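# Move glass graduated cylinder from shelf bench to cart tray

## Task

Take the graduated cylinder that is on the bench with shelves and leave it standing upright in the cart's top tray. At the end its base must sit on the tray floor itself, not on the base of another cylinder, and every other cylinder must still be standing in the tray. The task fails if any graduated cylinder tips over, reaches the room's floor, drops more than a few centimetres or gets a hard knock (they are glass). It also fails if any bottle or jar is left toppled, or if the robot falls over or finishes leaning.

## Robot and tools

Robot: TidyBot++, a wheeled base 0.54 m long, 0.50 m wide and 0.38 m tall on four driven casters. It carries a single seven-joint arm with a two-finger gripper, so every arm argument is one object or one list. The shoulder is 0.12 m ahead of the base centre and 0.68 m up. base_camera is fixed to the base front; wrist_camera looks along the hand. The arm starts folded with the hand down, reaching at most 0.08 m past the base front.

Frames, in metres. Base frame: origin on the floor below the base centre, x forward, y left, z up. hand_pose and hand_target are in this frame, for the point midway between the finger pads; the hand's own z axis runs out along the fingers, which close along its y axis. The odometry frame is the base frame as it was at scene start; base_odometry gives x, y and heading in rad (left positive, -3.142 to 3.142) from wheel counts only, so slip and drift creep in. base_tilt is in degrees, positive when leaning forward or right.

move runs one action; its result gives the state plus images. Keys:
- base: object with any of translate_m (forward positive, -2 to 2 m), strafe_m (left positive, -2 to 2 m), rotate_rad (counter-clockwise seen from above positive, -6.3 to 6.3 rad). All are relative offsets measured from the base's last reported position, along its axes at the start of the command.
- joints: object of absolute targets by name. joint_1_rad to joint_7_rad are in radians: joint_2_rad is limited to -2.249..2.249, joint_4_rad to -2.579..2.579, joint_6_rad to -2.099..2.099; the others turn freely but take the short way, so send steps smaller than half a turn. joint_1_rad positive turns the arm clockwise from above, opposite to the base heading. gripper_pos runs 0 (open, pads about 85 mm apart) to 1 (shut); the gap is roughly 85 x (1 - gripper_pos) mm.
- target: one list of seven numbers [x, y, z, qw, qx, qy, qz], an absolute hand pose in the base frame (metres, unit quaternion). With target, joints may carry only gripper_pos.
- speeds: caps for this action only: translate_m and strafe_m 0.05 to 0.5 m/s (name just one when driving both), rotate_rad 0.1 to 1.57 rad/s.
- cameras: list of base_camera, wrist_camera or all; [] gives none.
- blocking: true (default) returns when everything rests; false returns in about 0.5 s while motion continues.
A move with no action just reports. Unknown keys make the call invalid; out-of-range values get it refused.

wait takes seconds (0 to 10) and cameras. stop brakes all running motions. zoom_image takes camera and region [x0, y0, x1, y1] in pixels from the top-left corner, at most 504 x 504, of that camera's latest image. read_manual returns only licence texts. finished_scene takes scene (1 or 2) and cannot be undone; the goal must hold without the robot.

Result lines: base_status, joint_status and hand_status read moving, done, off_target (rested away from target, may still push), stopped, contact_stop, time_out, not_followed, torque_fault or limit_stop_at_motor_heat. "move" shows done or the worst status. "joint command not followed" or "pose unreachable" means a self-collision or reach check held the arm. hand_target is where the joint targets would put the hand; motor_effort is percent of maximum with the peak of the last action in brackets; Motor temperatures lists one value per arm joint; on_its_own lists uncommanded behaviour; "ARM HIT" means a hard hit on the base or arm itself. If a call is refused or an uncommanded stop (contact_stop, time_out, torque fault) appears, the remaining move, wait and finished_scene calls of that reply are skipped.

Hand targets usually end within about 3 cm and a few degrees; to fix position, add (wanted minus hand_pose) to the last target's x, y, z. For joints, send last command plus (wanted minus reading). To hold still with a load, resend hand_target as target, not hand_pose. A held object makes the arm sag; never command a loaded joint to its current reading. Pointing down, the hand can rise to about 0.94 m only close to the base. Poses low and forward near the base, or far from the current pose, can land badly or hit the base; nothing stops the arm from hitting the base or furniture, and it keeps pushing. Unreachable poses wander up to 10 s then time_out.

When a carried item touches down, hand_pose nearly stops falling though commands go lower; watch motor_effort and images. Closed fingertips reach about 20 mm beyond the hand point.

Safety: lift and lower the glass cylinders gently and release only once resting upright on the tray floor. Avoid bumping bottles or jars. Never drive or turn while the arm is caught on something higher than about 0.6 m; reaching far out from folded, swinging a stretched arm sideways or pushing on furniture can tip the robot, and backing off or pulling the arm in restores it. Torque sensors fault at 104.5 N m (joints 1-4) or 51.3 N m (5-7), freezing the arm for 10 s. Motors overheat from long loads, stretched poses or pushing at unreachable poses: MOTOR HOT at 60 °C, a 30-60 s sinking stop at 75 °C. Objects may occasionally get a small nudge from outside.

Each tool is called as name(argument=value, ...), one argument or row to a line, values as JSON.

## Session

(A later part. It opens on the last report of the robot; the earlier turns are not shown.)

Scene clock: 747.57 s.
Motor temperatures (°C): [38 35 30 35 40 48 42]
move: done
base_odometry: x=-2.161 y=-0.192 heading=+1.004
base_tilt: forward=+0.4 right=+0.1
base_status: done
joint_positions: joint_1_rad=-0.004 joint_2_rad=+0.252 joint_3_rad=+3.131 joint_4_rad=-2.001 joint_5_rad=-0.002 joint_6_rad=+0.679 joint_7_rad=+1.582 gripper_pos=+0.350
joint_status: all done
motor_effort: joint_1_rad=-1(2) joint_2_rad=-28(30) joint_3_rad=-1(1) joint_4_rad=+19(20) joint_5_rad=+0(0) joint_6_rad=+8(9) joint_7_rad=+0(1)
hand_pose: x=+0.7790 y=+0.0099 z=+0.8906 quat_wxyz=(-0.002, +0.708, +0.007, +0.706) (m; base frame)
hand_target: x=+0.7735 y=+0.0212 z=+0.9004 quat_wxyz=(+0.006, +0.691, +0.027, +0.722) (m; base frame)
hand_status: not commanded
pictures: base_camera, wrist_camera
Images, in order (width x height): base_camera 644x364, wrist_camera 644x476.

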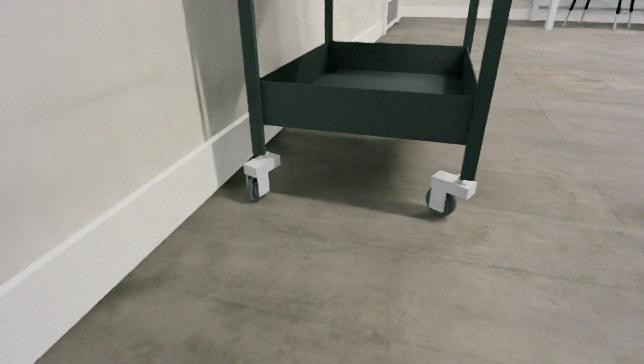

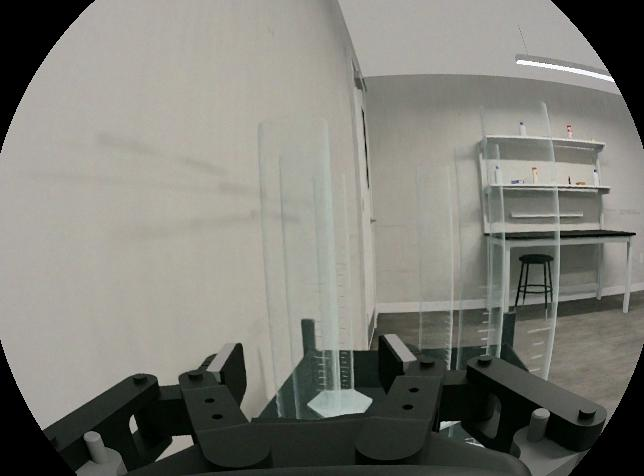

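move(
  base={"translate_m": -0.3},
  speeds={"translate_m": 0.2},
)

move(
  joints={"joint_2_rad": -0.31, "joint_4_rad": -1.32, "joint_6_rad": -1.05},
)

Scene clock: 755.00 s.
Motor temperatures (°C): [38 35 30 35 40 48 42]
move: time_out
base_odometry: x=-2.310 y=-0.426 heading=+1.003
base_tilt: forward=+0.4 right=+0.0
base_status: translate_m time_out (by the wheels' count: -0.278 of -0.300)
joint_positions: joint_1_rad=-0.011 joint_2_rad=+0.250 joint_3_rad=+3.128 joint_4_rad=-2.007 joint_5_rad=-0.002 joint_6_rad=+0.681 joint_7_rad=+1.582 gripper_pos=+0.350
joint_status: not commanded
motor_effort: joint_1_rad=+0(9) joint_2_rad=-27(38) joint_3_rad=+0(7) joint_4_rad=+19(24) joint_5_rad=+0(2) joint_6_rad=+8(9) joint_7_rad=+0(1)
hand_pose: x=+0.7772 y=+0.0158 z=+0.8890 quat_wxyz=(-0.005, +0.709, +0.010, +0.705) (m; base frame)
hand_target: x=+0.7735 y=+0.0212 z=+0.9004 quat_wxyz=(+0.006, +0.691, +0.027, +0.722) (m; base frame)
hand_status: not commanded
pictures: base_camera, wrist_camera
Images, in order (width x height): base_camera 644x364, wrist_camera 644x476.

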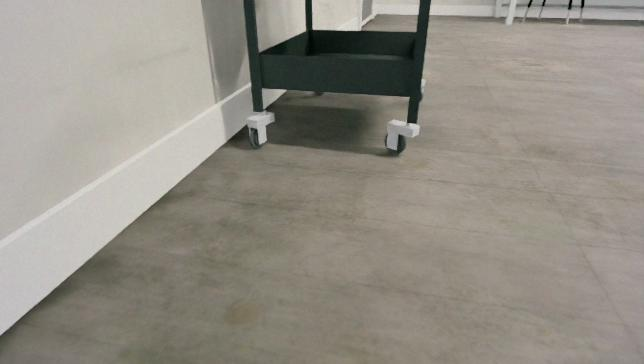

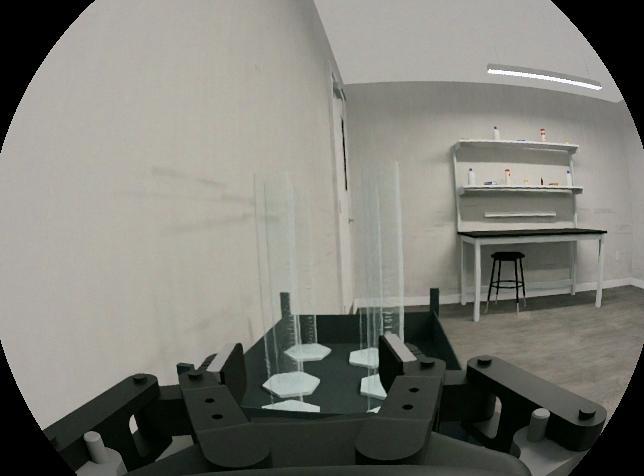

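not run: a stop that you did not command came earlier in this reply.

move(
  base={"translate_m": 0.04},
  speeds={"translate_m": 0.1},
  joints={"joint_2_rad": -0.31, "joint_4_rad": -1.32, "joint_6_rad": -1.05},
)

Scene clock: 765.53 s.
Motor temperatures (°C): [38 35 30 35 40 48 42]
move: done
base_odometry: x=-2.288 y=-0.393 heading=+1.002
base_tilt: forward=+0.4 right=+0.1
base_status: done
joint_positions: joint_1_rad=-0.011 joint_2_rad=-0.307 joint_3_rad=+3.128 joint_4_rad=-1.335 joint_5_rad=-0.002 joint_6_rad=-0.983 joint_7_rad=+1.582 gripper_pos=+0.350
joint_status: all done
motor_effort: joint_1_rad=+0(2) joint_2_rad=-9(32) joint_3_rad=+0(1) joint_4_rad=+20(24) joint_5_rad=+0(0) joint_6_rad=+7(8) joint_7_rad=+0(1)
hand_pose: x=+0.5422 y=+0.0134 z=+1.1126 quat_wxyz=(-0.002, +0.844, +0.016, +0.536) (m; base frame)
hand_target: x=+0.5312 y=+0.0156 z=+1.1034 quat_wxyz=(+0.006, +0.857, +0.035, +0.515) (m; base frame)
hand_status: not commanded
pictures: base_camera, wrist_camera
Images, in order (width x height): base_camera 644x364, wrist_camera 644x476.

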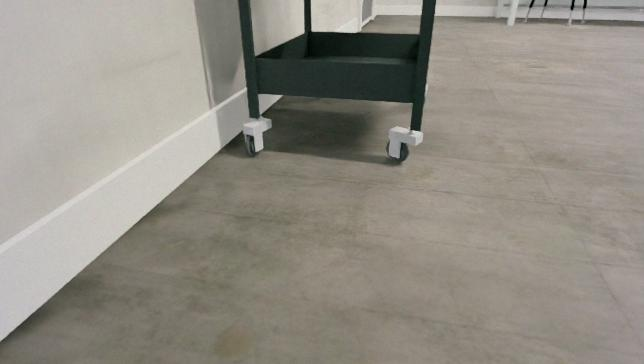

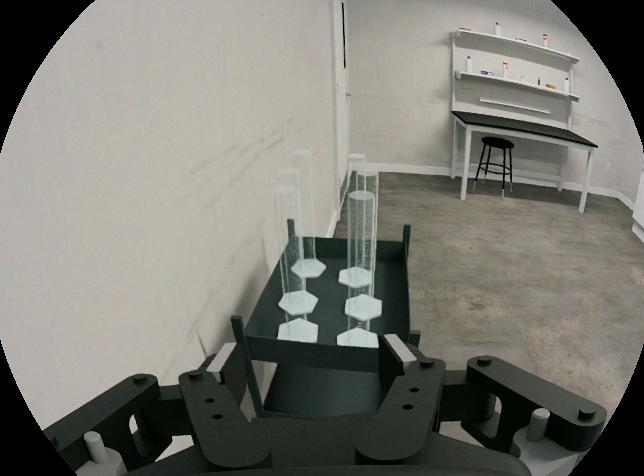

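zoom_image(
  camera="wrist_camera",
  region=[220, 140, 430, 370],
)

zoom_image(
  camera="wrist_camera",
  region=[240, 250, 400, 360],
)

Scaled by 2.191.

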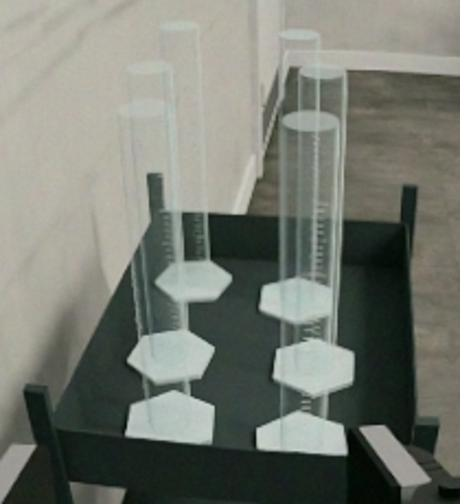

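Scaled by 3.150.

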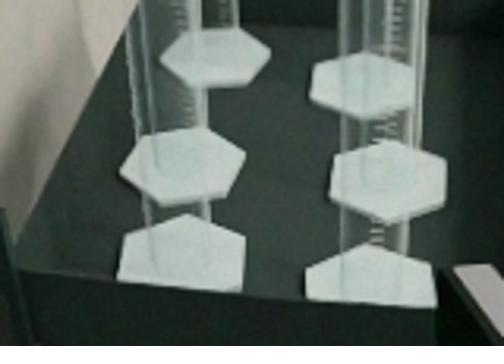

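finished_scene(
  scene=1,
)

The scene is finished: the task was done.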